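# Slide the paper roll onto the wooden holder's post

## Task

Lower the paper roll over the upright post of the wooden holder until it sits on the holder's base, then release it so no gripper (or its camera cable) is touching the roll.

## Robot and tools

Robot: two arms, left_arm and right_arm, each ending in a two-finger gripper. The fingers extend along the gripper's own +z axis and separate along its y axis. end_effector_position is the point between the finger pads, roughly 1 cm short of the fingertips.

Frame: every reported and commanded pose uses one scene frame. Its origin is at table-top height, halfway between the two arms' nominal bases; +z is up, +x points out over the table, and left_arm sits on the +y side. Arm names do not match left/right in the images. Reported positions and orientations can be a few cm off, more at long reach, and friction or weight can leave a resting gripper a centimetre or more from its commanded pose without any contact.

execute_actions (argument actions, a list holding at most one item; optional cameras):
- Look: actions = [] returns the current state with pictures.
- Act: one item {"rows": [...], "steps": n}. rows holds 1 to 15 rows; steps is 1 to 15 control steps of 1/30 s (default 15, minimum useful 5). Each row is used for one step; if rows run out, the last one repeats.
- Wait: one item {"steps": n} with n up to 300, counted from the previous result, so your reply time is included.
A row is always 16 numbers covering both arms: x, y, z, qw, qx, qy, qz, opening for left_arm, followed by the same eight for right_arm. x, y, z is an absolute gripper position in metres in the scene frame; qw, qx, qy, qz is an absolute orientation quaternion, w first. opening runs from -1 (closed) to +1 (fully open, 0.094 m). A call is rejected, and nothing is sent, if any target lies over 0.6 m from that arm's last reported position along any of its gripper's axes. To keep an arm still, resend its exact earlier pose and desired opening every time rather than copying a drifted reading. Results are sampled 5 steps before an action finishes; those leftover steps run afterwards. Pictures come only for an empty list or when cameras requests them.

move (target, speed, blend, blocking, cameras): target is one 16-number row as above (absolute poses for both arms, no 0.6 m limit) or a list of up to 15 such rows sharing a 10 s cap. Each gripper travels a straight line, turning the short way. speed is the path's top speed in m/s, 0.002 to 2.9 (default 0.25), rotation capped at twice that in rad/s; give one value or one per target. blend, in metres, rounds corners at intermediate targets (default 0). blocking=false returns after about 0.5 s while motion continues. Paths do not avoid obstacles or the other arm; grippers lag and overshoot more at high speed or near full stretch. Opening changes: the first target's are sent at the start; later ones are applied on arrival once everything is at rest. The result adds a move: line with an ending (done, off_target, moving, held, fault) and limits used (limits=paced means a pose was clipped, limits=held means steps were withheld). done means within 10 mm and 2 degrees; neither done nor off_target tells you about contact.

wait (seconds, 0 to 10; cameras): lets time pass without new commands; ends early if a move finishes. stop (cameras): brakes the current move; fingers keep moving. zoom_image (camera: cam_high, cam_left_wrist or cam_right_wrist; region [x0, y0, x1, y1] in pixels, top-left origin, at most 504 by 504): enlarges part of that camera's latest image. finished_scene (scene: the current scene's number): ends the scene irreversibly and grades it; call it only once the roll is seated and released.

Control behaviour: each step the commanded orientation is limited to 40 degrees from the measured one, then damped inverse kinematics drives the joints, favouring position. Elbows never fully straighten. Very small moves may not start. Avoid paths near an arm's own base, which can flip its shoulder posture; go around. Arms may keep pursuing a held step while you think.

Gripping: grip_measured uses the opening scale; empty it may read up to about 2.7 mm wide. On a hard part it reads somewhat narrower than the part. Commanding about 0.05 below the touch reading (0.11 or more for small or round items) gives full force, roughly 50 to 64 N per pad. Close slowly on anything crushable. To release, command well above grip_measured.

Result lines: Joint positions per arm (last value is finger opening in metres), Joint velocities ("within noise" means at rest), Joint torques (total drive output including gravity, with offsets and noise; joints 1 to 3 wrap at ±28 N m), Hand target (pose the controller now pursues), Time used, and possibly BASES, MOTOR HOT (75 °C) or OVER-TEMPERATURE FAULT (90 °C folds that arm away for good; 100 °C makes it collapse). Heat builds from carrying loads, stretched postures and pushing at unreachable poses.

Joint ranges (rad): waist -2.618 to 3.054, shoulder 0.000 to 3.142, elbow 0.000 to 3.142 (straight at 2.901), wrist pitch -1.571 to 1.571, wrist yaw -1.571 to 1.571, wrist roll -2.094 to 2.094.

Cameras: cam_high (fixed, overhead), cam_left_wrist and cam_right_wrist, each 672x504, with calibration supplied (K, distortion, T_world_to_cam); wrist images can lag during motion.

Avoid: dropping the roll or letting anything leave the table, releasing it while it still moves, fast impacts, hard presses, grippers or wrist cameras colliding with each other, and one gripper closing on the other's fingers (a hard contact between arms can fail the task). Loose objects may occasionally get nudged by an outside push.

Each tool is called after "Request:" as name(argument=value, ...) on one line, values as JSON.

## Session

Request:
execute_actions(actions=[], cameras=["all"])

Request:
zoom_image(camera="cam_high", region=[120, 60, 420, 300])

Request:
zoom_image(camera="cam_high", region=[360, 60, 620, 300])

Scene clock: 0.00 s of 4400.00 s.
left_arm: end_effector_position=(+0.2734, +0.2698, +0.1704) grip_measured=+1.000 end_effector_quat_wxyz=(+0.613, -0.019, +0.788, +0.051) | right_arm: end_effector_position=(+0.3790, -0.1786, +0.0822) grip_measured=+1.000 end_effector_quat_wxyz=(+0.474, -0.118, +0.868, +0.090)
Joint positions: left_arm=[-0.266 0.121 0.209 -0.349 -0.344 -0.031 0.094] | right_arm=[0.363 1.627 0.664 0.398 0.046 0.081 0.094]
Joint velocities: within noise
Joint torques (N m): no reading
Motor temperatures (°C): left_arm=[23 24 21 24 22 21 23] | right_arm=[23 23 22 22 22 23 24]
Heat: left arm: 24 °C; right arm: 24 °C.
Hand target: left_arm +0.2725, +0.2703, +0.1734; +0.616, -0.020, +0.786, +0.051 | right_arm +0.3823, -0.1774, +0.0908; +0.483, -0.117, +0.863, +0.092
camera_calibration:
cam_left_wrist: T_world_to_cam=[[0.101817, -0.992512, 0.0674804, 0.224411], [-0.662345, -0.118246, -0.739809, 0.363948], [0.742248, 0.0306295, -0.669425, 0.00653824], [0, 0, 0, 1]] pos_world=[0.213357, 0.265566, 0.258486]
cam_right_wrist: T_world_to_cam=[[0.371663, -0.927238, 0.0457862, -0.31111], [-0.803107, -0.345865, -0.485178, 0.306245], [0.465711, 0.143551, -0.873216, 0.0248398], [0, 0, 0, 1]] pos_world=[0.350007, -0.186119, 0.184518]

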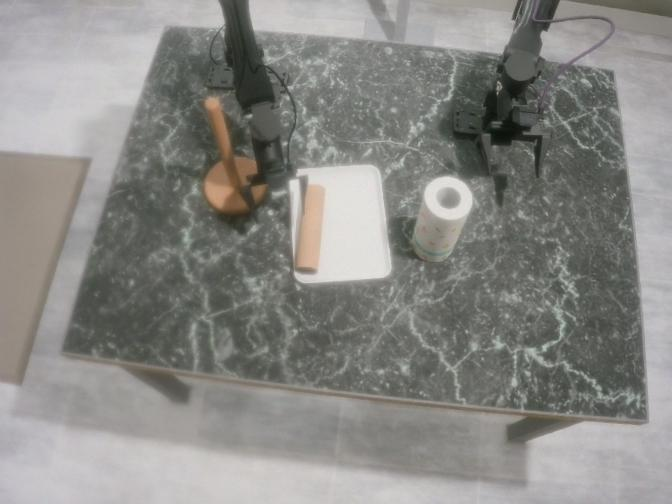

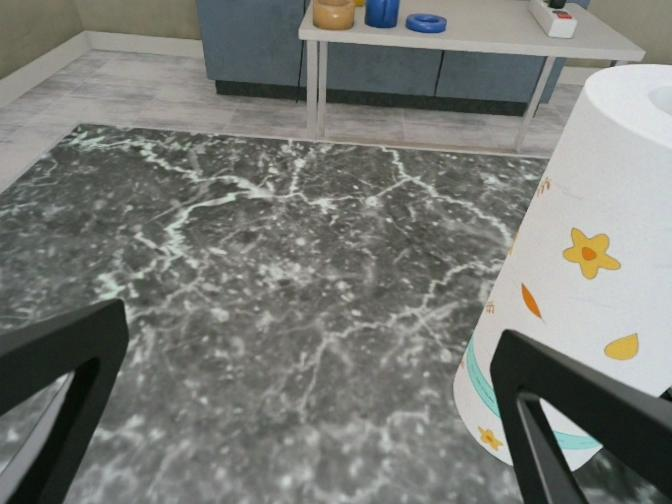

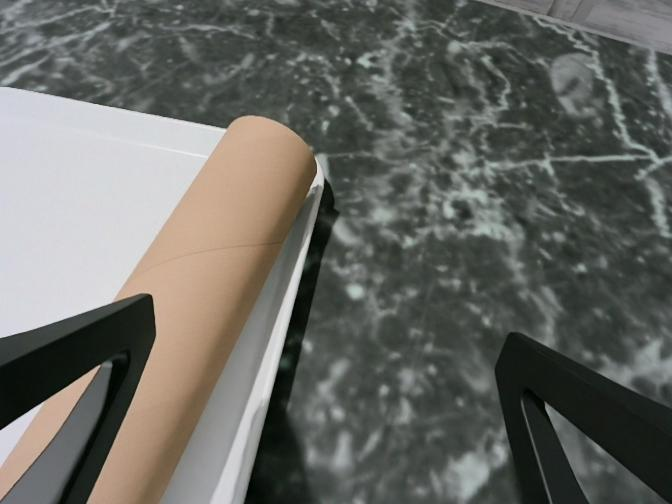

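Scaled by 1.680 from the camera's 672x504 image, which has a finer 960x720 frame.

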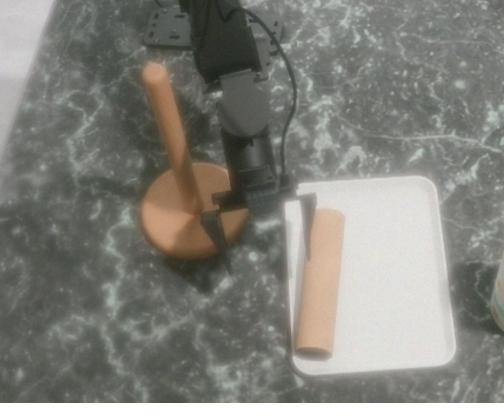

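Scaled by 1.938 from the camera's 672x504 image, which has a finer 960x720 frame.

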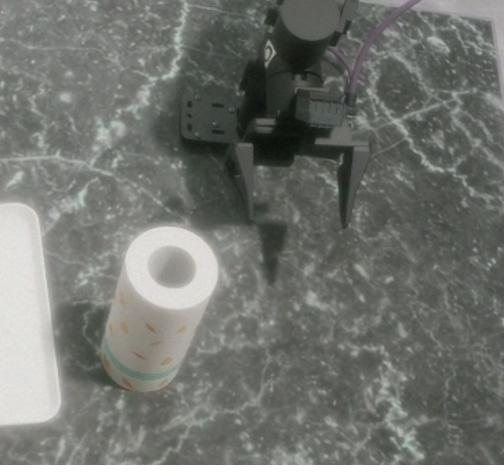

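Request:
move(target=[[0.27, 0.262, 0.27, 0.613, -0.019, 0.788, 0.051, 1.0, 0.35, -0.10, 0.185, 0.564, -0.2023, 0.7776, 0.1902, 1.0], [0.26, 0.17, 0.38, 0.5862, 0.3954, 0.5862, -0.3954, 1.0, 0.3133, 0.0768, 0.118, 0.6485, -0.2963, 0.6318, 0.3041, 1.0]], speed=0.5, blend=[0.04, 0])

Request:
zoom_image(camera="cam_high", region=[360, 120, 520, 280])

Scene clock: 11.43 s of 4400.00 s.
left_arm: end_effector_position=(+0.2625, +0.1715, +0.3709) grip_measured=+1.000 end_effector_quat_wxyz=(+0.589, +0.370, +0.606, -0.387) | right_arm: end_effector_position=(+0.3105, +0.0718, +0.1163) grip_measured=+1.000 end_effector_quat_wxyz=(+0.640, -0.299, +0.640, +0.303)
Joint positions: left_arm=[0.398 0.886 0.93 -0.356 1.544 0.278 0.094] | right_arm=[0.855 2.142 0.802 1.343 -0.01 0.006 0.094]
Joint velocities: within noise
Joint torques (N m): left_arm=[-0.61 -0.84 9.28 1.45 0.27 0.04] | right_arm=[0.31 -8.72 7.08 2.13 0.08 -0.02]
Motor temperatures (°C): left_arm=[23 24 22 28 22 21 23] | right_arm=[23 24 23 25 22 23 24]
Heat: left arm: 28 °C; right arm: 25 °C.
Hand target: left_arm +0.2601, +0.1693, +0.3797; +0.593, +0.384, +0.595, -0.383 | right_arm +0.3132, +0.0765, +0.1180; +0.648, -0.296, +0.632, +0.304
Off the commanded pose: left_arm 0.010 m, 4 deg | right_arm 0.006 m, 1 deg.
joint sent to its limit (left arm) — joint 5 (wrist yaw), upper limit.
Kept back: nothing.
move: off_target (left_arm)
camera_calibration:
cam_left_wrist: T_world_to_cam=[[-0.901463, -0.403939, 0.155558, 0.244143], [-0.3194, 0.378192, -0.868881, 0.366212], [0.292144, -0.832949, -0.469944, 0.34415], [0, 0, 0, 1]] pos_world=[0.236513, 0.24678, 0.441947]
cam_right_wrist: T_world_to_cam=[[0.780485, -0.614287, 0.116162, -0.212619], [-0.215097, -0.438321, -0.872702, 0.22345], [0.587006, 0.656145, -0.474234, -0.070354], [0, 0, 0, 1]] pos_world=[0.255307, 0.0134962, 0.186339]

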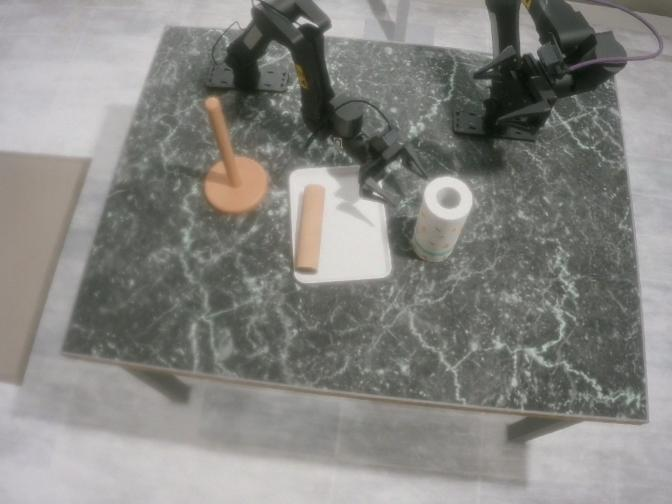

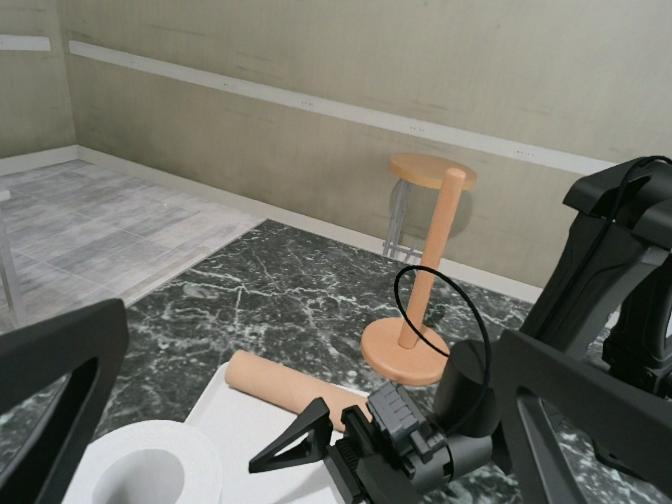

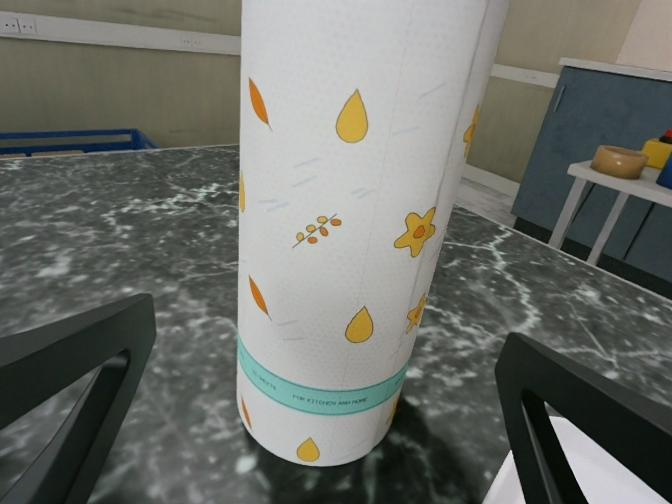

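Scaled by 3.150 from the camera's 672x504 image, which has a finer 960x720 frame.

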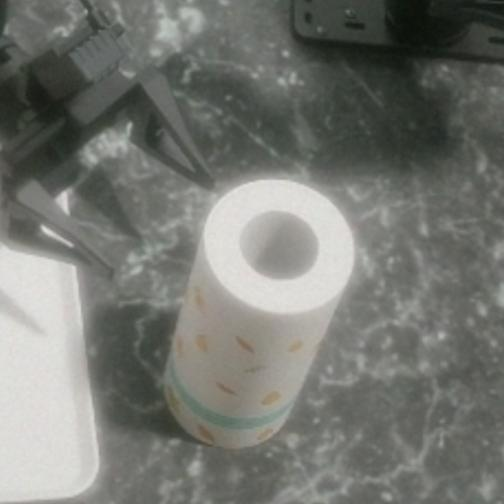

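Request:
move(target=[0.2615, 0.1705, 0.378, 0.589, 0.372, 0.604, -0.387, 1.0, 0.3236, 0.0783, 0.116, 0.6506, -0.2918, 0.6338, 0.2996, 1.0], speed=0.1, cameras=["cam_right_wrist", "cam_left_wrist"])

Scene clock: 13.97 s of 4400.00 s.
left_arm: end_effector_position=(+0.2624, +0.1714, +0.3714) grip_measured=+1.000 end_effector_quat_wxyz=(+0.587, +0.368, +0.607, -0.389) | right_arm: end_effector_position=(+0.3155, +0.0777, +0.1177) grip_measured=+1.000 end_effector_quat_wxyz=(+0.644, -0.297, +0.636, +0.305)
Joint positions: left_arm=[0.398 0.886 0.93 -0.349 1.545 0.265 0.094] | right_arm=[0.855 2.165 0.836 1.344 -0.01 0.005 0.094]
Joint velocities: within noise
Joint torques (N m): left_arm=[-0.29 -1.11 8.75 1.45 0.18 -0.14] | right_arm=[-0.66 -8.85 7.19 1.98 0.08 -0.03]
Motor temperatures (°C): left_arm=[23 24 22 28 22 21 23] | right_arm=[23 24 23 25 22 23 24]
Heat: left arm: 28 °C; right arm: 25 °C.
Hand target: left_arm +0.2614, +0.1705, +0.3778; +0.589, +0.372, +0.604, -0.387 | right_arm +0.3234, +0.0780, +0.1160; +0.651, -0.292, +0.634, +0.299
Off the commanded pose: left_arm 0.007 m, 1 deg | right_arm 0.008 m, 1 deg.
Kept back: nothing.
move: done
camera_calibration:
cam_left_wrist: T_world_to_cam=[[-0.900983, -0.402498, 0.161941, 0.241238], [-0.323899, 0.375687, -0.868302, 0.368035], [0.288651, -0.834778, -0.468856, 0.345182], [0, 0, 0, 1]] pos_world=[0.23692, 0.246983, 0.442341]
cam_right_wrist: T_world_to_cam=[[0.779473, -0.615403, 0.11705, -0.212718], [-0.20726, -0.429679, -0.878874, 0.226025], [0.591155, 0.660799, -0.462472, -0.0794249], [0, 0, 0, 1]] pos_world=[0.259606, 0.0186949, 0.186814]
Images, in order (width x height): cam_left_wrist 672x504, cam_right_wrist 672x504.

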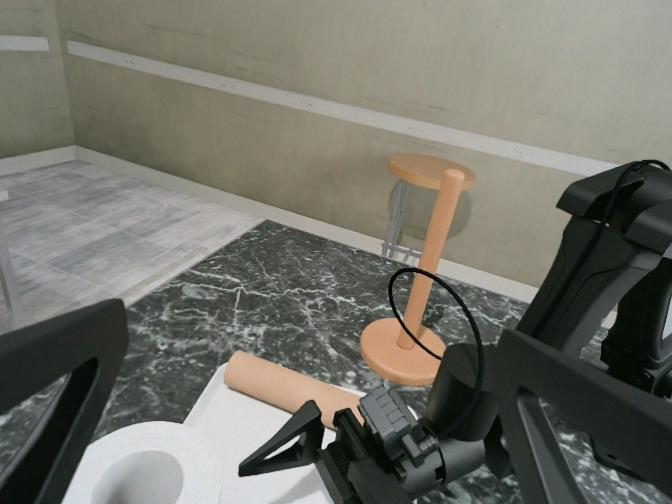

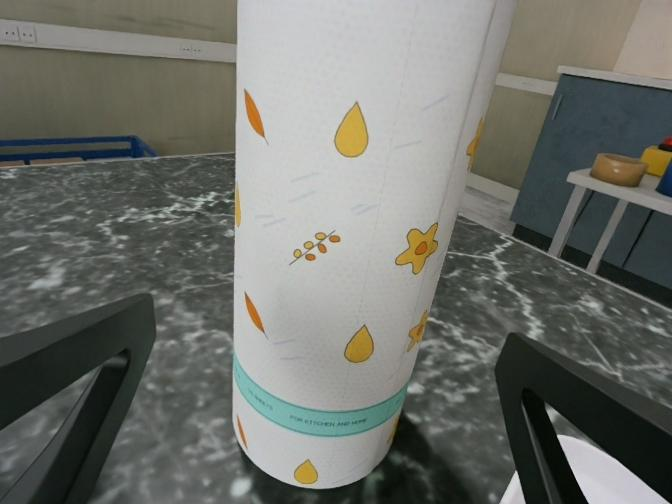

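Request:
move(target=[0.2615, 0.1705, 0.378, 0.589, 0.372, 0.604, -0.387, 1.0, 0.3771, 0.1417, 0.114, 0.6506, -0.2918, 0.6338, 0.2996, 1.0], speed=0.12, cameras=["cam_right_wrist"])

Request:
execute_actions(actions=[{"rows": [[0.2615,0.1705,0.378,0.589,0.372,0.604,-0.387,1.0,0.3771,0.1417,0.114,0.6506,-0.2918,0.6338,0.2996,0.97],[0.2615,0.1705,0.378,0.589,0.372,0.604,-0.387,1.0,0.3771,0.1417,0.114,0.6506,-0.2918,0.6338,0.2996,0.94],[0.2615,0.1705,0.378,0.589,0.372,0.604,-0.387,1.0,0.3771,0.1417,0.114,0.6506,-0.2918,0.6338,0.2996,0.91],[0.2615,0.1705,0.378,0.589,0.372,0.604,-0.387,1.0,0.3771,0.1417,0.114,0.6506,-0.2918,0.6338,0.2996,0.88],[0.2615,0.1705,0.378,0.589,0.372,0.604,-0.387,1.0,0.3771,0.1417,0.114,0.6506,-0.2918,0.6338,0.2996,0.85],[0.2615,0.1705,0.378,0.589,0.372,0.604,-0.387,1.0,0.3771,0.1417,0.114,0.6506,-0.2918,0.6338,0.2996,0.82],[0.2615,0.1705,0.378,0.589,0.372,0.604,-0.387,1.0,0.3771,0.1417,0.114,0.6506,-0.2918,0.6338,0.2996,0.79],[0.2615,0.1705,0.378,0.589,0.372,0.604,-0.387,1.0,0.3771,0.1417,0.114,0.6506,-0.2918,0.6338,0.2996,0.76],[0.2615,0.1705,0.378,0.589,0.372,0.604,-0.387,1.0,0.3771,0.1417,0.114,0.6506,-0.2918,0.6338,0.2996,0.73],[0.2615,0.1705,0.378,0.589,0.372,0.604,-0.387,1.0,0.3771,0.1417,0.114,0.6506,-0.2918,0.6338,0.2996,0.70],[0.2615,0.1705,0.378,0.589,0.372,0.604,-0.387,1.0,0.3771,0.1417,0.114,0.6506,-0.2918,0.6338,0.2996,0.67],[0.2615,0.1705,0.378,0.589,0.372,0.604,-0.387,1.0,0.3771,0.1417,0.114,0.6506,-0.2918,0.6338,0.2996,0.64],[0.2615,0.1705,0.378,0.589,0.372,0.604,-0.387,1.0,0.3771,0.1417,0.114,0.6506,-0.2918,0.6338,0.2996,0.61],[0.2615,0.1705,0.378,0.589,0.372,0.604,-0.387,1.0,0.3771,0.1417,0.114,0.6506,-0.2918,0.6338,0.2996,0.58],[0.2615,0.1705,0.378,0.589,0.372,0.604,-0.387,1.0,0.3771,0.1417,0.114,0.6506,-0.2918,0.6338,0.2996,0.55]], "steps": 15}], cameras=["cam_right_wrist"])

Scene clock: 17.67 s of 4400.00 s.
left_arm: end_effector_position=(+0.2624, +0.1715, +0.3714) grip_measured=+1.000 end_effector_quat_wxyz=(+0.586, +0.367, +0.608, -0.390) | right_arm: end_effector_position=(+0.3687, +0.1404, +0.1225) grip_measured=+1.000 end_effector_quat_wxyz=(+0.651, -0.294, +0.629, +0.308)
Joint positions: left_arm=[0.398 0.886 0.93 -0.349 1.545 0.26 0.094] | right_arm=[0.855 2.348 1.235 1.149 -0.01 0.005 0.094]
Joint velocities: within noise
Joint torques (N m): left_arm=[-0.25 -1.11 8.68 1.48 0.19 -0.1] | right_arm=[-0.46 -11.12 8.68 1.75 0.09 -0.02]
Motor temperatures (°C): left_arm=[23 24 22 28 22 21 23] | right_arm=[23 25 23 26 22 23 24]
Heat: left arm: 28 °C; right arm: 26 °C.
Hand target: left_arm +0.2614, +0.1705, +0.3778; +0.589, +0.372, +0.604, -0.387 | right_arm +0.3767, +0.1410, +0.1140; +0.651, -0.292, +0.634, +0.299
Off the commanded pose: left_arm 0.007 m, 1 deg | right_arm 0.012 m, 1 deg.
Kept back: nothing.
move: off_target (right_arm)
camera_calibration:
cam_right_wrist: T_world_to_cam=[[0.777628, -0.617549, 0.118015, -0.215306], [-0.195669, -0.416093, -0.88802, 0.263094], [0.597502, 0.667457, -0.444401, -0.155642], [0, 0, 0, 1]] pos_world=[0.311904, 0.0803937, 0.189875]
Images, in order (width x height): cam_right_wrist 672x504.

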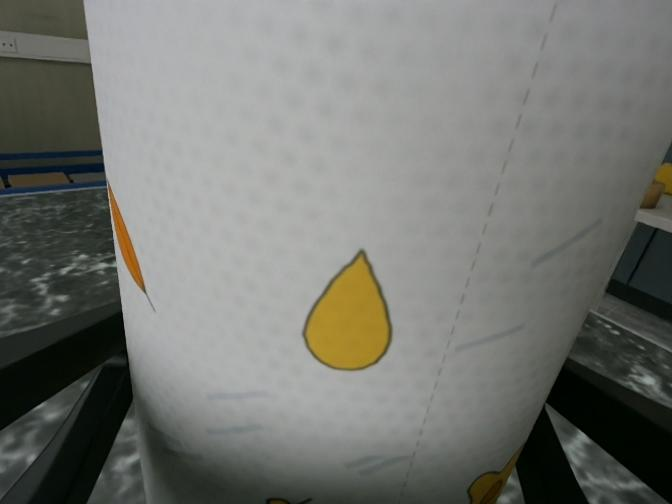

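Scene clock: 18.00 s of 4400.00 s.
left_arm: end_effector_position=(+0.2625, +0.1715, +0.3715) grip_measured=+1.000 end_effector_quat_wxyz=(+0.586, +0.367, +0.608, -0.390) | right_arm: end_effector_position=(+0.3688, +0.1404, +0.1224) grip_measured=+0.760 end_effector_quat_wxyz=(+0.651, -0.294, +0.629, +0.307)
Joint positions: left_arm=[0.398 0.886 0.93 -0.348 1.545 0.26 0.094] | right_arm=[0.855 2.348 1.235 1.148 -0.009 0.005 0.083]
Joint velocities: left_arm=[0.007 0.007 -0.002 -0.066 -0.007 -0.154 0] | right_arm=[within noise]
Joint torques (N m): left_arm=[-0.25 -1.09 8.59 1.49 0.19 -0.11] | right_arm=[-0.43 -11.14 8.69 1.73 0.09 0]
Motor temperatures (°C): left_arm=[23 24 22 28 22 21 23] | right_arm=[23 25 23 26 22 23 24]
Heat: left arm: 28 °C; right arm: 26 °C.
Steps of this call (1-10: this action's first 10). Readings (end_effector_position of left_arm | right_arm):
1: (+0.2624, +0.1715, +0.3714) | (+0.3687, +0.1404, +0.1225)
2: (+0.2624, +0.1715, +0.3714) | (+0.3687, +0.1405, +0.1225)
4: (+0.2624, +0.1715, +0.3714) | (+0.3688, +0.1404, +0.1225)
8: (+0.2625, +0.1715, +0.3715) | (+0.3688, +0.1404, +0.1224)
10: the state above
camera_calibration:
cam_right_wrist: T_world_to_cam=[[0.777152, -0.618086, 0.11834, -0.215191], [-0.195966, -0.416382, -0.88782, 0.263234], [0.598023, 0.666781, -0.444716, -0.155816], [0, 0, 0, 1]] pos_world=[0.312002, 0.0804941, 0.189876]
Images, in order (width x height): cam_right_wrist 672x504.

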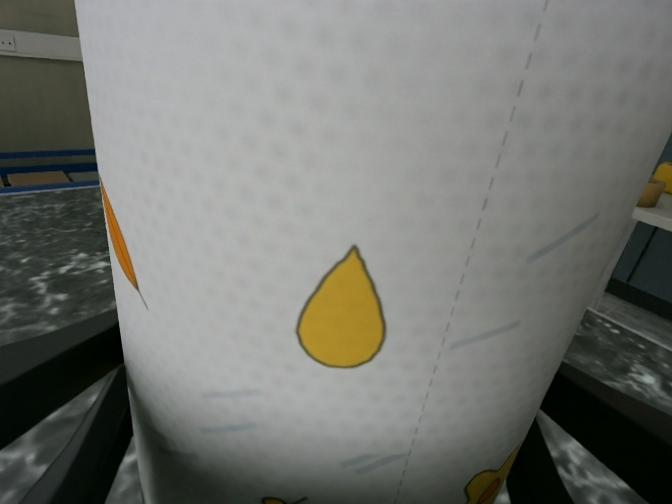

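Request:
move(target=[[0.2615,0.1705,0.378,0.589,0.372,0.604,-0.387,1.0,0.3765,0.139,0.165,0.6506,-0.2918,0.6338,0.2996,0.55],[0.2615,0.1705,0.378,0.589,0.372,0.604,-0.387,1.0,0.345,0.03,0.315,0.6506,-0.2918,0.6338,0.2996,0.55],[0.2615,0.1705,0.378,0.589,0.372,0.604,-0.387,1.0,0.29,-0.17,0.468,0.6551,-0.3096,0.6272,0.2858,0.55],[0.2615,0.1705,0.378,0.589,0.372,0.604,-0.387,1.0,0.267,-0.268,0.456,0.6551,-0.3096,0.6272,0.2858,0.55]], speed=[0.2, 0.42, 0.42, 0.3], blend=[0.02, 0.08, 0.05, 0], cameras=["cam_high", "cam_left_wrist"])

Request:
zoom_image(camera="cam_high", region=[140, 40, 320, 220])

Request:
zoom_image(camera="cam_left_wrist", region=[320, 0, 600, 400])

Scene clock: 23.13 s of 4400.00 s.
left_arm: end_effector_position=(+0.2625, +0.1715, +0.3716) grip_measured=+1.000 end_effector_quat_wxyz=(+0.587, +0.367, +0.607, -0.390) | right_arm: end_effector_position=(+0.2705, -0.2696, +0.4434) grip_measured=+0.698 end_effector_quat_wxyz=(+0.650, -0.297, +0.636, +0.290)
Joint positions: left_arm=[0.398 0.886 0.93 -0.347 1.545 0.259 0.094] | right_arm=[-0.402 1.052 1.178 -0.086 -1.246 0.021 0.08]
Joint velocities: within noise
Joint torques (N m): left_arm=[-0.23 -1.2 8.58 1.48 0.19 -0.1] | right_arm=[-0.24 -1.95 10.55 1.33 -0.13 0.03]
Motor temperatures (°C): left_arm=[23 24 22 28 22 21 23] | right_arm=[23 25 24 26 22 23 24]
Heat: left arm: 28 °C; right arm: 26 °C.
Hand target: left_arm +0.2614, +0.1705, +0.3779; +0.589, +0.372, +0.604, -0.387 | right_arm +0.2667, -0.2680, +0.4556; +0.655, -0.310, +0.627, +0.286
Off your previous action's commanded pose at its last step (step 5 of this call): left_arm 0.007 m, 1 deg | right_arm 0.012 m, 1 deg.
Off the commanded pose: left_arm 0.007 m, 1 deg | right_arm 0.013 m, 2 deg.
Kept back: nothing.
move: off_target (right_arm)
camera_calibration:
cam_left_wrist: T_world_to_cam=[[-0.90037, -0.402348, 0.165678, 0.239684], [-0.326913, 0.374221, -0.867805, 0.369123], [0.28716, -0.835508, -0.468471, 0.345636], [0, 0, 0, 1]] pos_world=[0.237223, 0.247084, 0.442537]
Images, in order (width x height): cam_high 672x504, cam_left_wrist 672x504.

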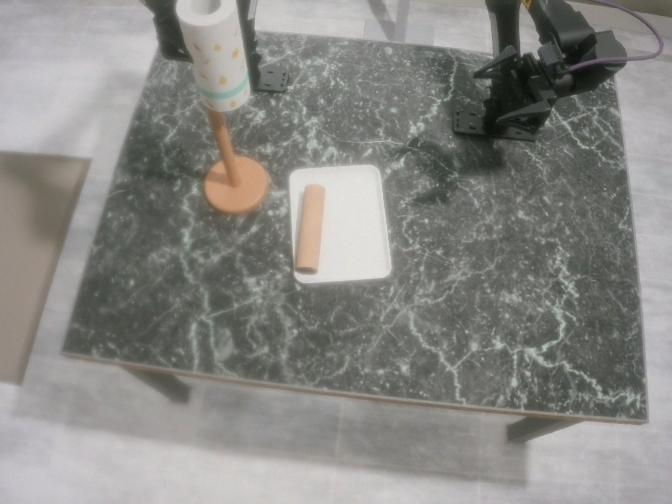

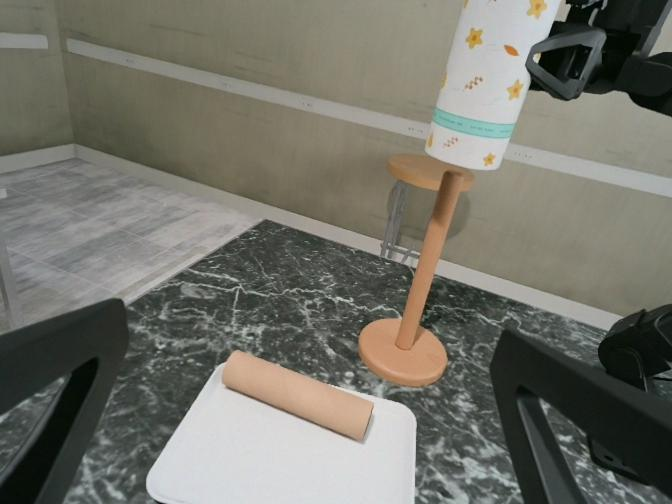

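Scaled by 2.800 from the camera's 672x504 image, which has a finer 960x720 frame.

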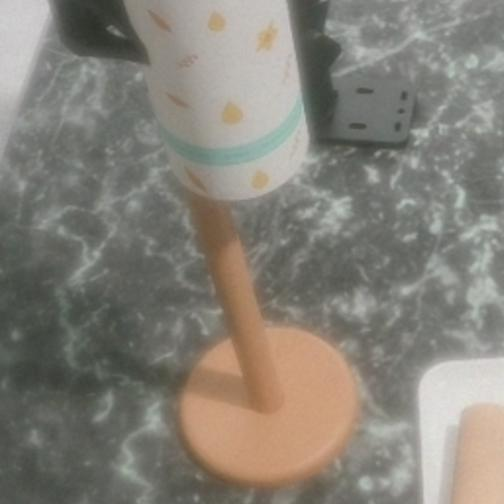

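Scaled by 1.260 from the camera's 672x504 image, which has a finer 960x720 frame.

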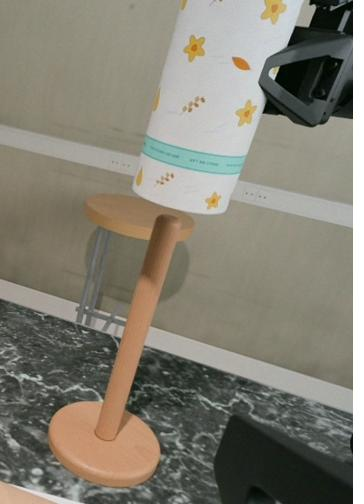

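Request:
zoom_image(camera="cam_high", region=[150, 0, 290, 130])

Request:
zoom_image(camera="cam_left_wrist", region=[400, 0, 600, 220])

Scaled by 3.600 from the camera's 672x504 image, which has a finer 960x720 frame.

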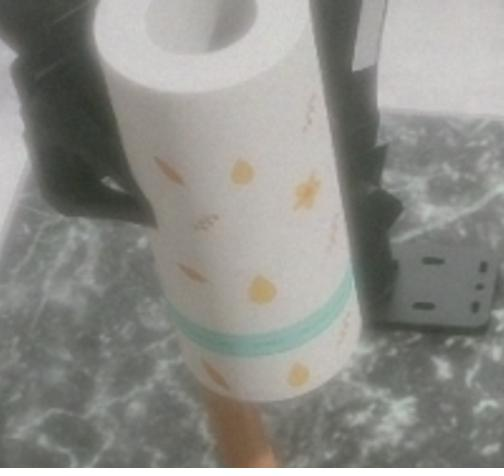

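Scaled by 2.291 from the camera's 672x504 image, which has a finer 960x720 frame.

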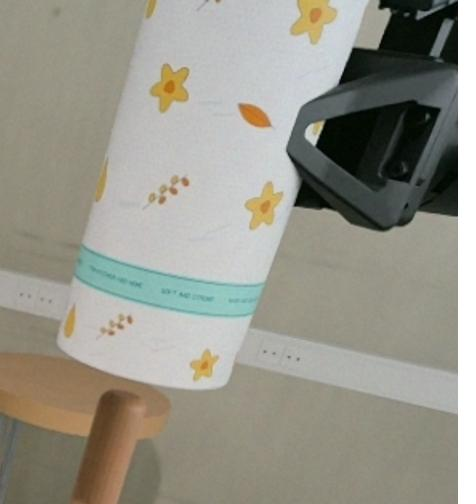

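Request:
move(target=[0.2615, 0.1705, 0.378, 0.589, 0.372, 0.604, -0.387, 1.0, 0.2835, -0.2908, 0.456, 0.6521, -0.2998, 0.6304, 0.2960, 0.55], speed=0.12, cameras=["cam_high", "cam_left_wrist"])

Request:
zoom_image(camera="cam_high", region=[150, 0, 290, 130])

Request:
zoom_image(camera="cam_left_wrist", region=[400, 0, 600, 220])

Scene clock: 29.67 s of 4400.00 s.
left_arm: end_effector_position=(+0.2625, +0.1715, +0.3716) grip_measured=+1.000 end_effector_quat_wxyz=(+0.587, +0.367, +0.607, -0.390) | right_arm: end_effector_position=(+0.2868, -0.2912, +0.4400) grip_measured=+0.698 end_effector_quat_wxyz=(+0.641, -0.283, +0.644, +0.307)
Joint positions: left_arm=[0.398 0.886 0.93 -0.346 1.545 0.258 0.094] | right_arm=[-0.466 1.137 1.209 -0.036 -1.314 0.069 0.08]
Joint velocities: within noise
Joint torques (N m): left_arm=[-0.27 -1.17 8.61 1.47 0.18 -0.09] | right_arm=[-0.57 -3.03 10.61 1.57 -0.14 0.08]
Motor temperatures (°C): left_arm=[23 24 22 28 22 21 23] | right_arm=[23 25 24 26 22 23 25]
Heat: left arm: 28 °C; right arm: 26 °C.
Hand target: left_arm +0.2614, +0.1705, +0.3778; +0.589, +0.372, +0.604, -0.387 | right_arm +0.2829, -0.2906, +0.4555; +0.652, -0.300, +0.631, +0.295
Off the commanded pose: left_arm 0.007 m, 1 deg | right_arm 0.016 m, 3 deg.
Kept back: nothing.
move: off_target (right_arm)
camera_calibration:
cam_left_wrist: T_world_to_cam=[[-0.900382, -0.402315, 0.165696, 0.239671], [-0.326903, 0.37419, -0.867823, 0.369136], [0.287136, -0.835539, -0.468432, 0.345631], [0, 0, 0, 1]] pos_world=[0.237223, 0.247084, 0.442537]
Images, in order (width x height): cam_high 672x504, cam_left_wrist 672x504.

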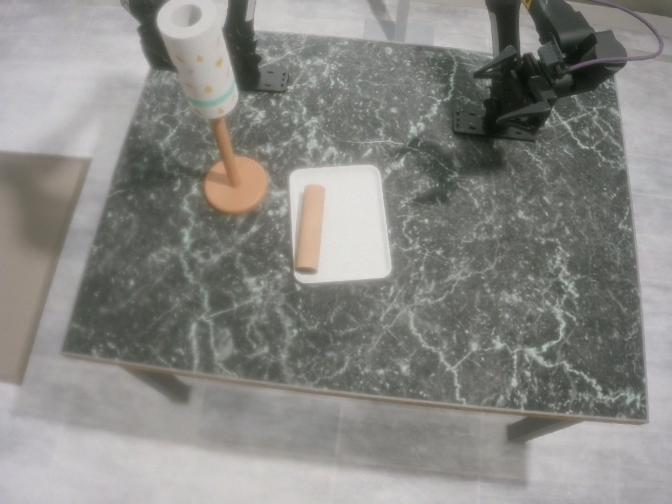

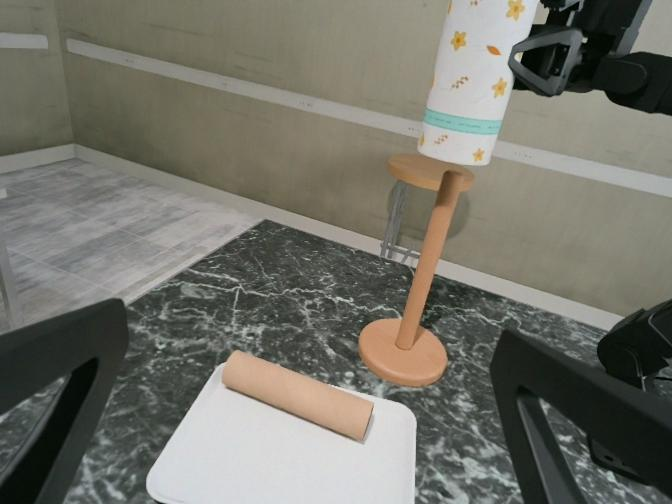

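Scaled by 3.600 from the camera's 672x504 image, which has a finer 960x720 frame.

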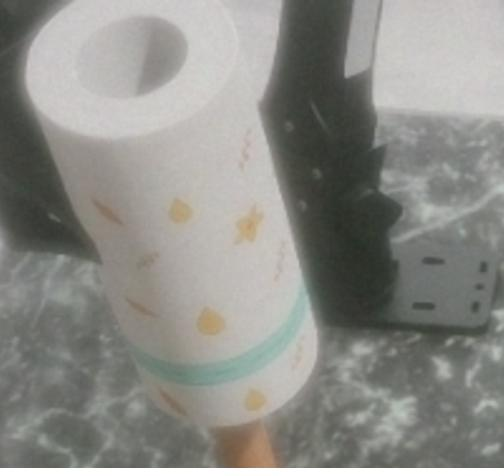

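Scaled by 2.291 from the camera's 672x504 image, which has a finer 960x720 frame.

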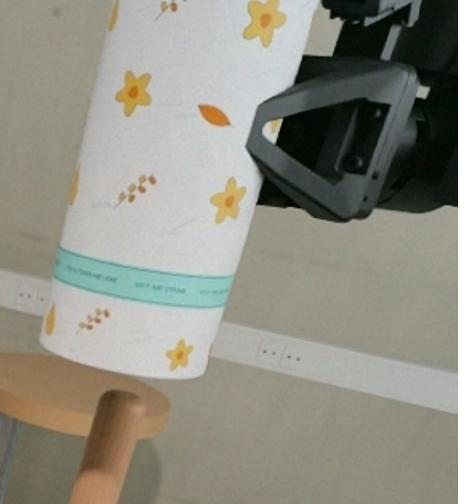

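Request:
move(target=[0.2615, 0.1705, 0.378, 0.589, 0.372, 0.604, -0.387, 1.0, 0.2735, -0.2945, 0.441, 0.6597, -0.3062, 0.6226, 0.2889, 0.55], speed=0.1, cameras=["cam_high", "cam_left_wrist"])

Request:
zoom_image(camera="cam_high", region=[150, 0, 290, 130])

Request:
zoom_image(camera="cam_left_wrist", region=[400, 0, 600, 220])

Scene clock: 32.60 s of 4400.00 s.
left_arm: end_effector_position=(+0.2625, +0.1715, +0.3716) grip_measured=+1.000 end_effector_quat_wxyz=(+0.587, +0.367, +0.607, -0.390) | right_arm: end_effector_position=(+0.2830, -0.2973, +0.4350) grip_measured=+0.698 end_effector_quat_wxyz=(+0.651, -0.295, +0.633, +0.298)
Joint positions: left_arm=[0.398 0.886 0.93 -0.346 1.545 0.258 0.094] | right_arm=[-0.5 1.124 1.148 0.09 -1.351 0.104 0.08]
Joint velocities: within noise
Joint torques (N m): left_arm=[-0.27 -1.16 8.55 1.47 0.19 -0.1] | right_arm=[-0.65 -6.11 6 1.5 -0.04 0.09]
Motor temperatures (°C): left_arm=[23 24 22 28 22 21 23] | right_arm=[23 24 24 26 22 23 25]
Heat: left arm: 28 °C; right arm: 26 °C.
Hand target: left_arm +0.2614, +0.1705, +0.3778; +0.589, +0.372, +0.604, -0.387 | right_arm +0.2738, -0.2943, +0.4408; +0.659, -0.307, +0.624, +0.288
Off the commanded pose: left_arm 0.007 m, 1 deg | right_arm 0.012 m, 2 deg.
Kept back: nothing.
move: off_target (right_arm)
camera_calibration:
cam_left_wrist: T_world_to_cam=[[-0.900387, -0.402309, 0.165683, 0.239676], [-0.326888, 0.374196, -0.867826, 0.369132], [0.287136, -0.835539, -0.468432, 0.345631], [0, 0, 0, 1]] pos_world=[0.237223, 0.247084, 0.442537]
Images, in order (width x height): cam_high 672x504, cam_left_wrist 672x504.

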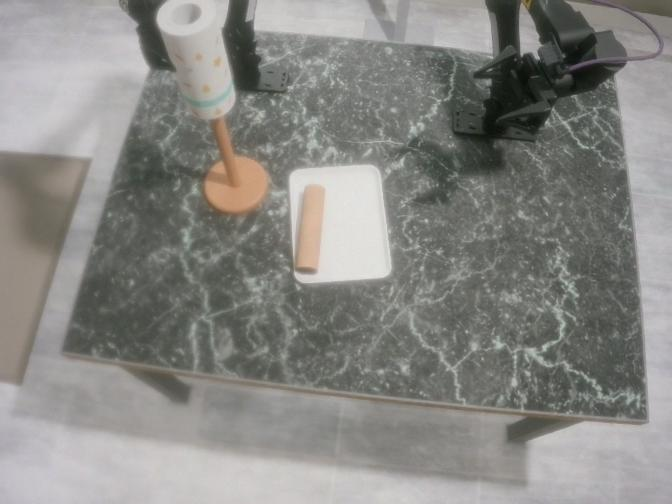

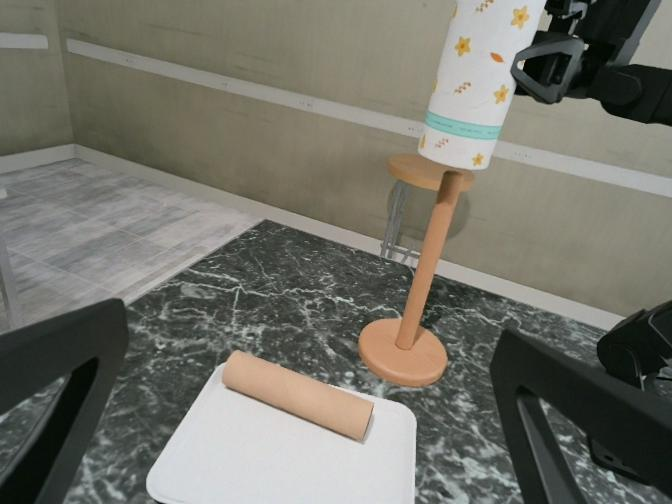

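Scaled by 3.600 from the camera's 672x504 image, which has a finer 960x720 frame.

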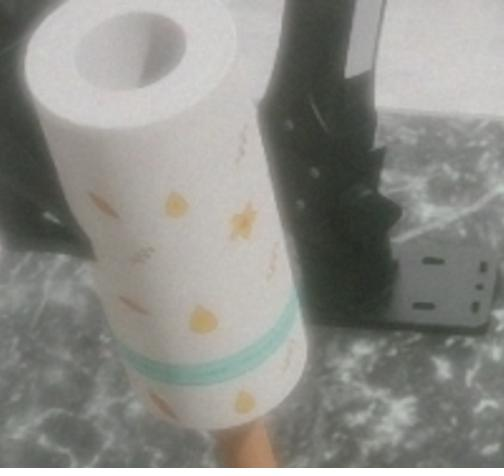

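Scaled by 2.291 from the camera's 672x504 image, which has a finer 960x720 frame.

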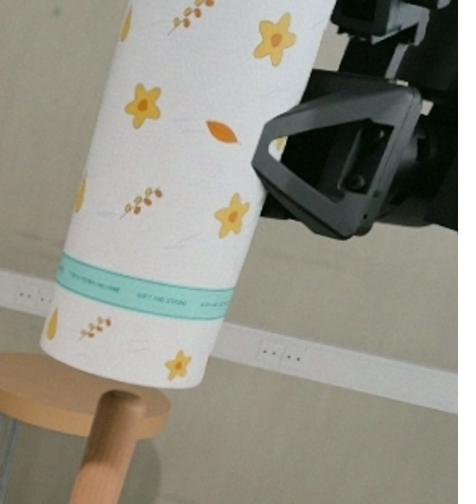

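Request:
move(target=[0.2615, 0.1705, 0.378, 0.589, 0.372, 0.604, -0.387, 1.0, 0.2700, -0.2968, 0.392, 0.6597, -0.3062, 0.6226, 0.2889, 0.55], speed=0.1, cameras=["cam_high", "cam_left_wrist"])

Request:
zoom_image(camera="cam_high", region=[150, 0, 290, 130])

Request:
zoom_image(camera="cam_left_wrist", region=[400, 0, 600, 220])

Scene clock: 34.47 s of 4400.00 s.
left_arm: end_effector_position=(+0.2625, +0.1715, +0.3716) grip_measured=+1.000 end_effector_quat_wxyz=(+0.587, +0.367, +0.608, -0.390) | right_arm: end_effector_position=(+0.2784, -0.2991, +0.3862) grip_measured=+0.698 end_effector_quat_wxyz=(+0.651, -0.295, +0.633, +0.298)
Joint positions: left_arm=[0.398 0.886 0.93 -0.346 1.545 0.258 0.094] | right_arm=[-0.517 1.078 0.926 0.275 -1.369 0.113 0.08]
Joint velocities: within noise
Joint torques (N m): left_arm=[-0.31 -1.16 8.54 1.48 0.18 -0.11] | right_arm=[-0.64 -5.86 6.13 1.48 -0.03 0.08]
Motor temperatures (°C): left_arm=[23 24 22 28 22 21 23] | right_arm=[23 24 24 27 22 23 25]
Heat: left arm: 28 °C; right arm: 27 °C.
Hand target: left_arm +0.2614, +0.1705, +0.3778; +0.589, +0.372, +0.604, -0.387 | right_arm +0.2703, -0.2966, +0.3918; +0.659, -0.307, +0.624, +0.288
Off the commanded pose: left_arm 0.007 m, 1 deg | right_arm 0.010 m, 2 deg.
Kept back: nothing.
move: done
camera_calibration:
cam_left_wrist: T_world_to_cam=[[-0.900332, -0.40228, 0.16605, 0.239624], [-0.327201, 0.374119, -0.867741, 0.369183], [0.286952, -0.835587, -0.468458, 0.345753], [0, 0, 0, 1]] pos_world=[0.237324, 0.247184, 0.442537]
Images, in order (width x height): cam_high 672x504, cam_left_wrist 672x504.

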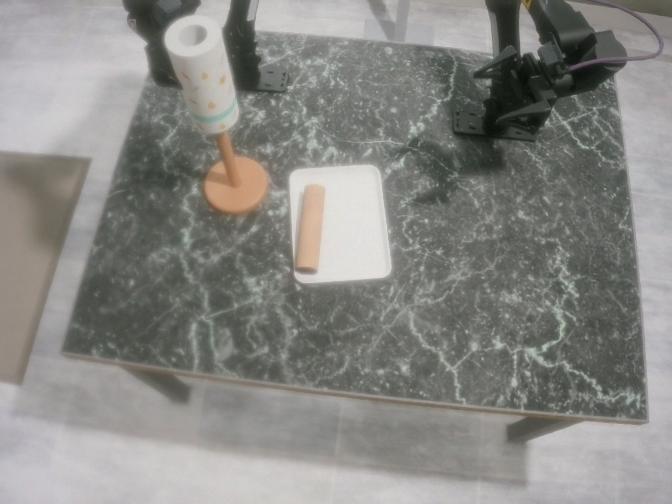

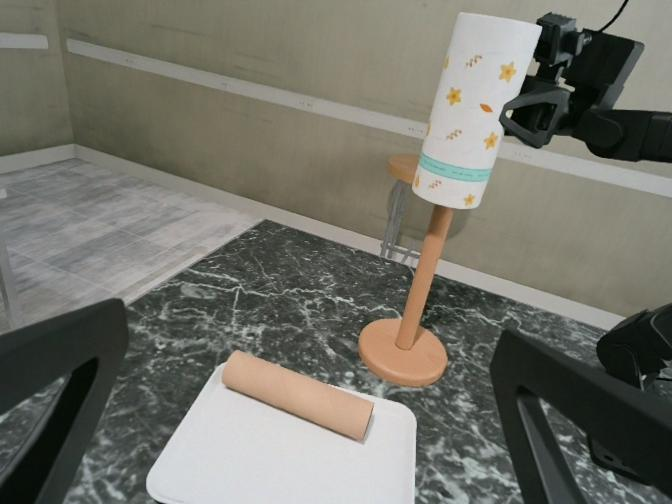

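Scaled by 3.600 from the camera's 672x504 image, which has a finer 960x720 frame.

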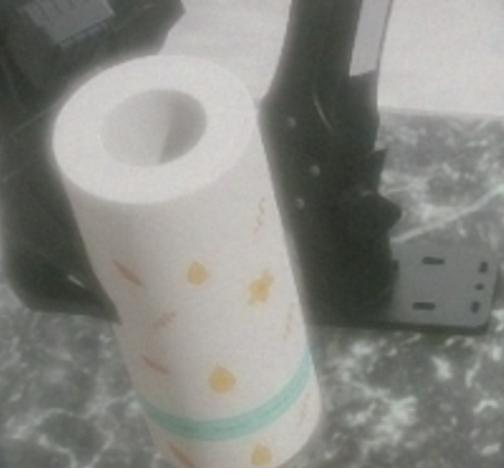

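Scaled by 2.291 from the camera's 672x504 image, which has a finer 960x720 frame.

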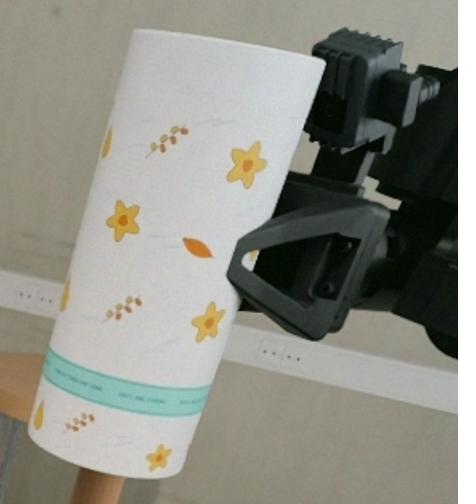

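Request:
move(target=[0.2615, 0.1705, 0.378, 0.589, 0.372, 0.604, -0.387, 1.0, 0.2795, -0.3008, 0.303, 0.6521, -0.2998, 0.6304, 0.2960, 0.55], speed=0.12, cameras=["cam_high", "cam_left_wrist"])

Request:
zoom_image(camera="cam_high", region=[150, 40, 290, 230])

Request:
zoom_image(camera="cam_left_wrist", region=[340, 60, 600, 400])

Scene clock: 37.90 s of 4400.00 s.
left_arm: end_effector_position=(+0.2625, +0.1715, +0.3717) grip_measured=+1.000 end_effector_quat_wxyz=(+0.587, +0.367, +0.607, -0.390) | right_arm: end_effector_position=(+0.2792, -0.2994, +0.3067) grip_measured=+0.698 end_effector_quat_wxyz=(+0.651, -0.301, +0.632, +0.293)
Joint positions: left_arm=[0.398 0.886 0.93 -0.345 1.545 0.258 0.094] | right_arm=[-0.517 1.108 0.631 0.582 -1.371 0.081 0.08]
Joint velocities: within noise
Joint torques (N m): left_arm=[-0.28 -1.18 8.57 1.51 0.18 -0.11] | right_arm=[-0.39 -2.29 5.98 1.42 0 0.12]
Motor temperatures (°C): left_arm=[23 24 22 28 22 21 23] | right_arm=[23 24 24 27 22 23 25]
Heat: left arm: 28 °C; right arm: 27 °C.
Hand target: left_arm +0.2614, +0.1705, +0.3778; +0.589, +0.372, +0.604, -0.387 | right_arm +0.2794, -0.3008, +0.3031; +0.651, -0.300, +0.631, +0.295
Off the commanded pose: left_arm 0.006 m, 1 deg | right_arm 0.004 m, 0 deg.
Kept back: nothing.
move: done
camera_calibration:
cam_left_wrist: T_world_to_cam=[[-0.900387, -0.402309, 0.165683, 0.239676], [-0.326888, 0.374196, -0.867826, 0.369132], [0.287136, -0.835539, -0.468432, 0.345631], [0, 0, 0, 1]] pos_world=[0.237223, 0.247084, 0.442537]
Images, in order (width x height): cam_high 672x504, cam_left_wrist 672x504.

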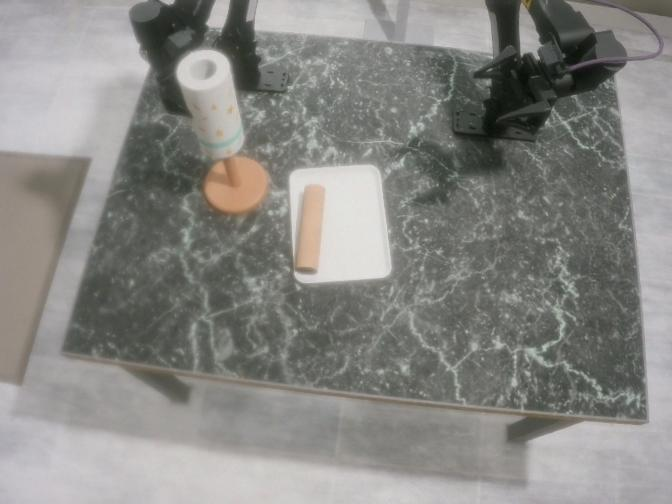

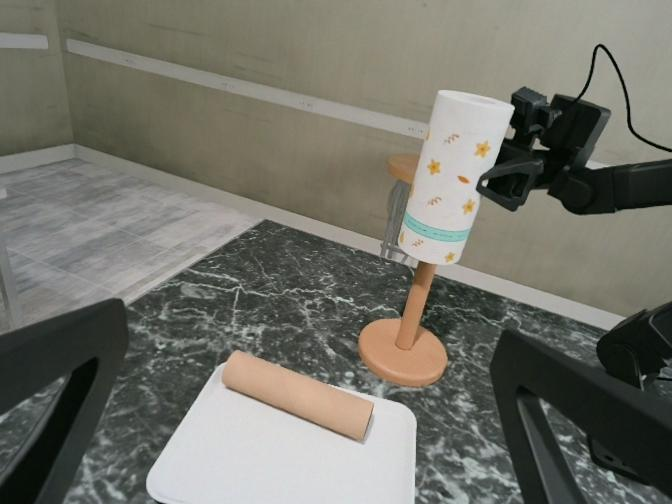

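Scaled by 2.653 from the camera's 672x504 image, which has a finer 960x720 frame.

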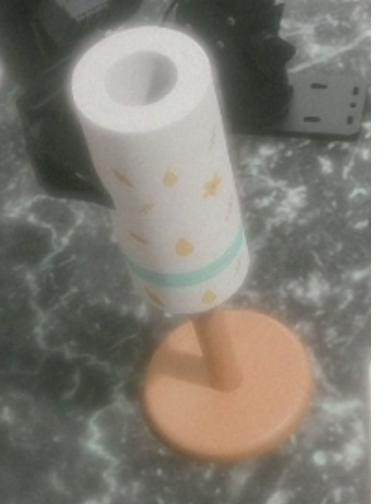

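Scaled by 1.482 from the camera's 672x504 image, which has a finer 960x720 frame.

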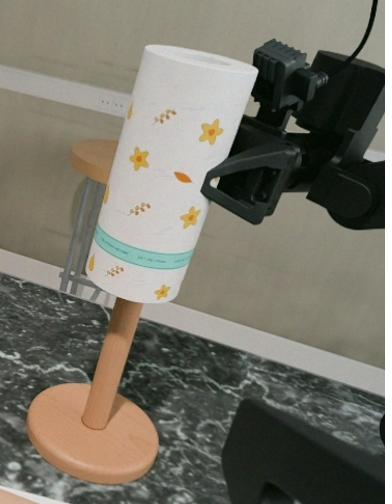

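Request:
move(target=[[0.2615, 0.1705, 0.378, 0.589, 0.372, 0.604, -0.387, 1.0, 0.2877, -0.3048, 0.172, 0.6906, -0.1950, 0.6687, 0.1946, 0.55]], speed=0.14, cameras=["cam_high", "cam_left_wrist"])

Scene clock: 42.53 s of 4400.00 s.
left_arm: end_effector_position=(+0.2625, +0.1715, +0.3717) grip_measured=+1.000 end_effector_quat_wxyz=(+0.587, +0.367, +0.607, -0.390) | right_arm: end_effector_position=(+0.2871, -0.3045, +0.1699) grip_measured=+0.698 end_effector_quat_wxyz=(+0.683, -0.198, +0.674, +0.202)
Joint positions: left_arm=[0.398 0.886 0.93 -0.345 1.545 0.257 0.094] | right_arm=[-0.42 1.387 0.147 1.263 -0.98 0.021 0.08]
Joint velocities: within noise
Joint torques (N m): left_arm=[-0.23 -1.13 8.54 1.48 0.19 -0.1] | right_arm=[0.58 -2.89 4.25 1.96 0.28 0.09]
Motor temperatures (°C): left_arm=[23 24 22 28 22 21 23] | right_arm=[23 24 24 27 22 23 25]
Heat: left arm: 28 °C; right arm: 27 °C.
Hand target: left_arm +0.2614, +0.1705, +0.3778; +0.589, +0.372, +0.604, -0.387 | right_arm +0.2876, -0.3048, +0.1722; +0.690, -0.195, +0.669, +0.194
Off the commanded pose: left_arm 0.006 m, 1 deg | right_arm 0.002 m, 1 deg.
Kept back: nothing.
move: done
camera_calibration:
cam_left_wrist: T_world_to_cam=[[-0.900387, -0.402309, 0.165683, 0.23979], [-0.326888, 0.374196, -0.867826, 0.369214], [0.287136, -0.835539, -0.468432, 0.345733], [0, 0, 0, 1]] pos_world=[0.237323, 0.247184, 0.442637]
Images, in order (width x height): cam_high 672x504, cam_left_wrist 672x504.

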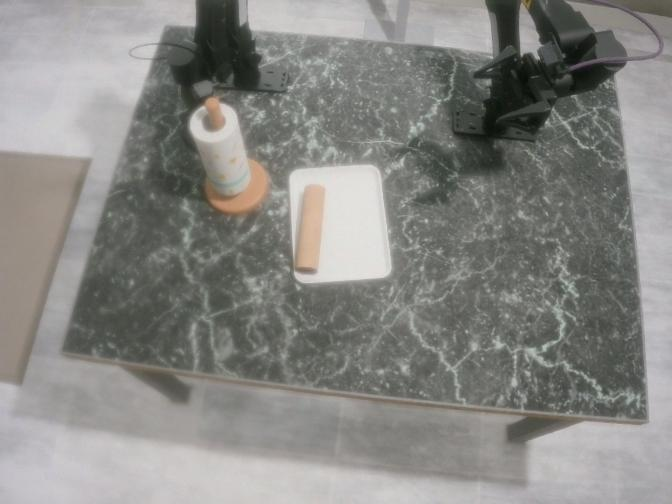

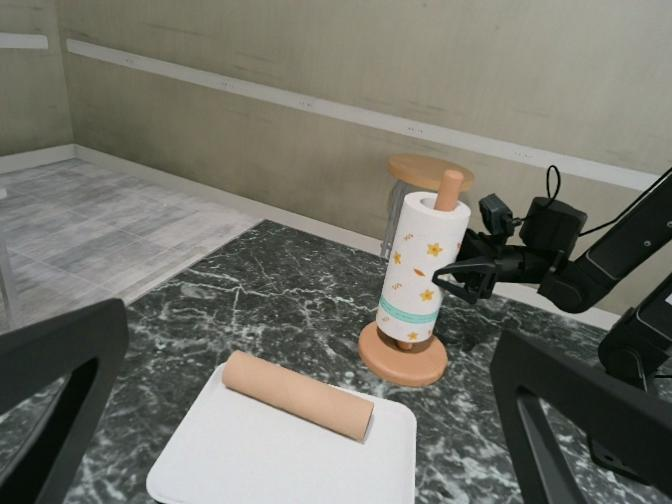

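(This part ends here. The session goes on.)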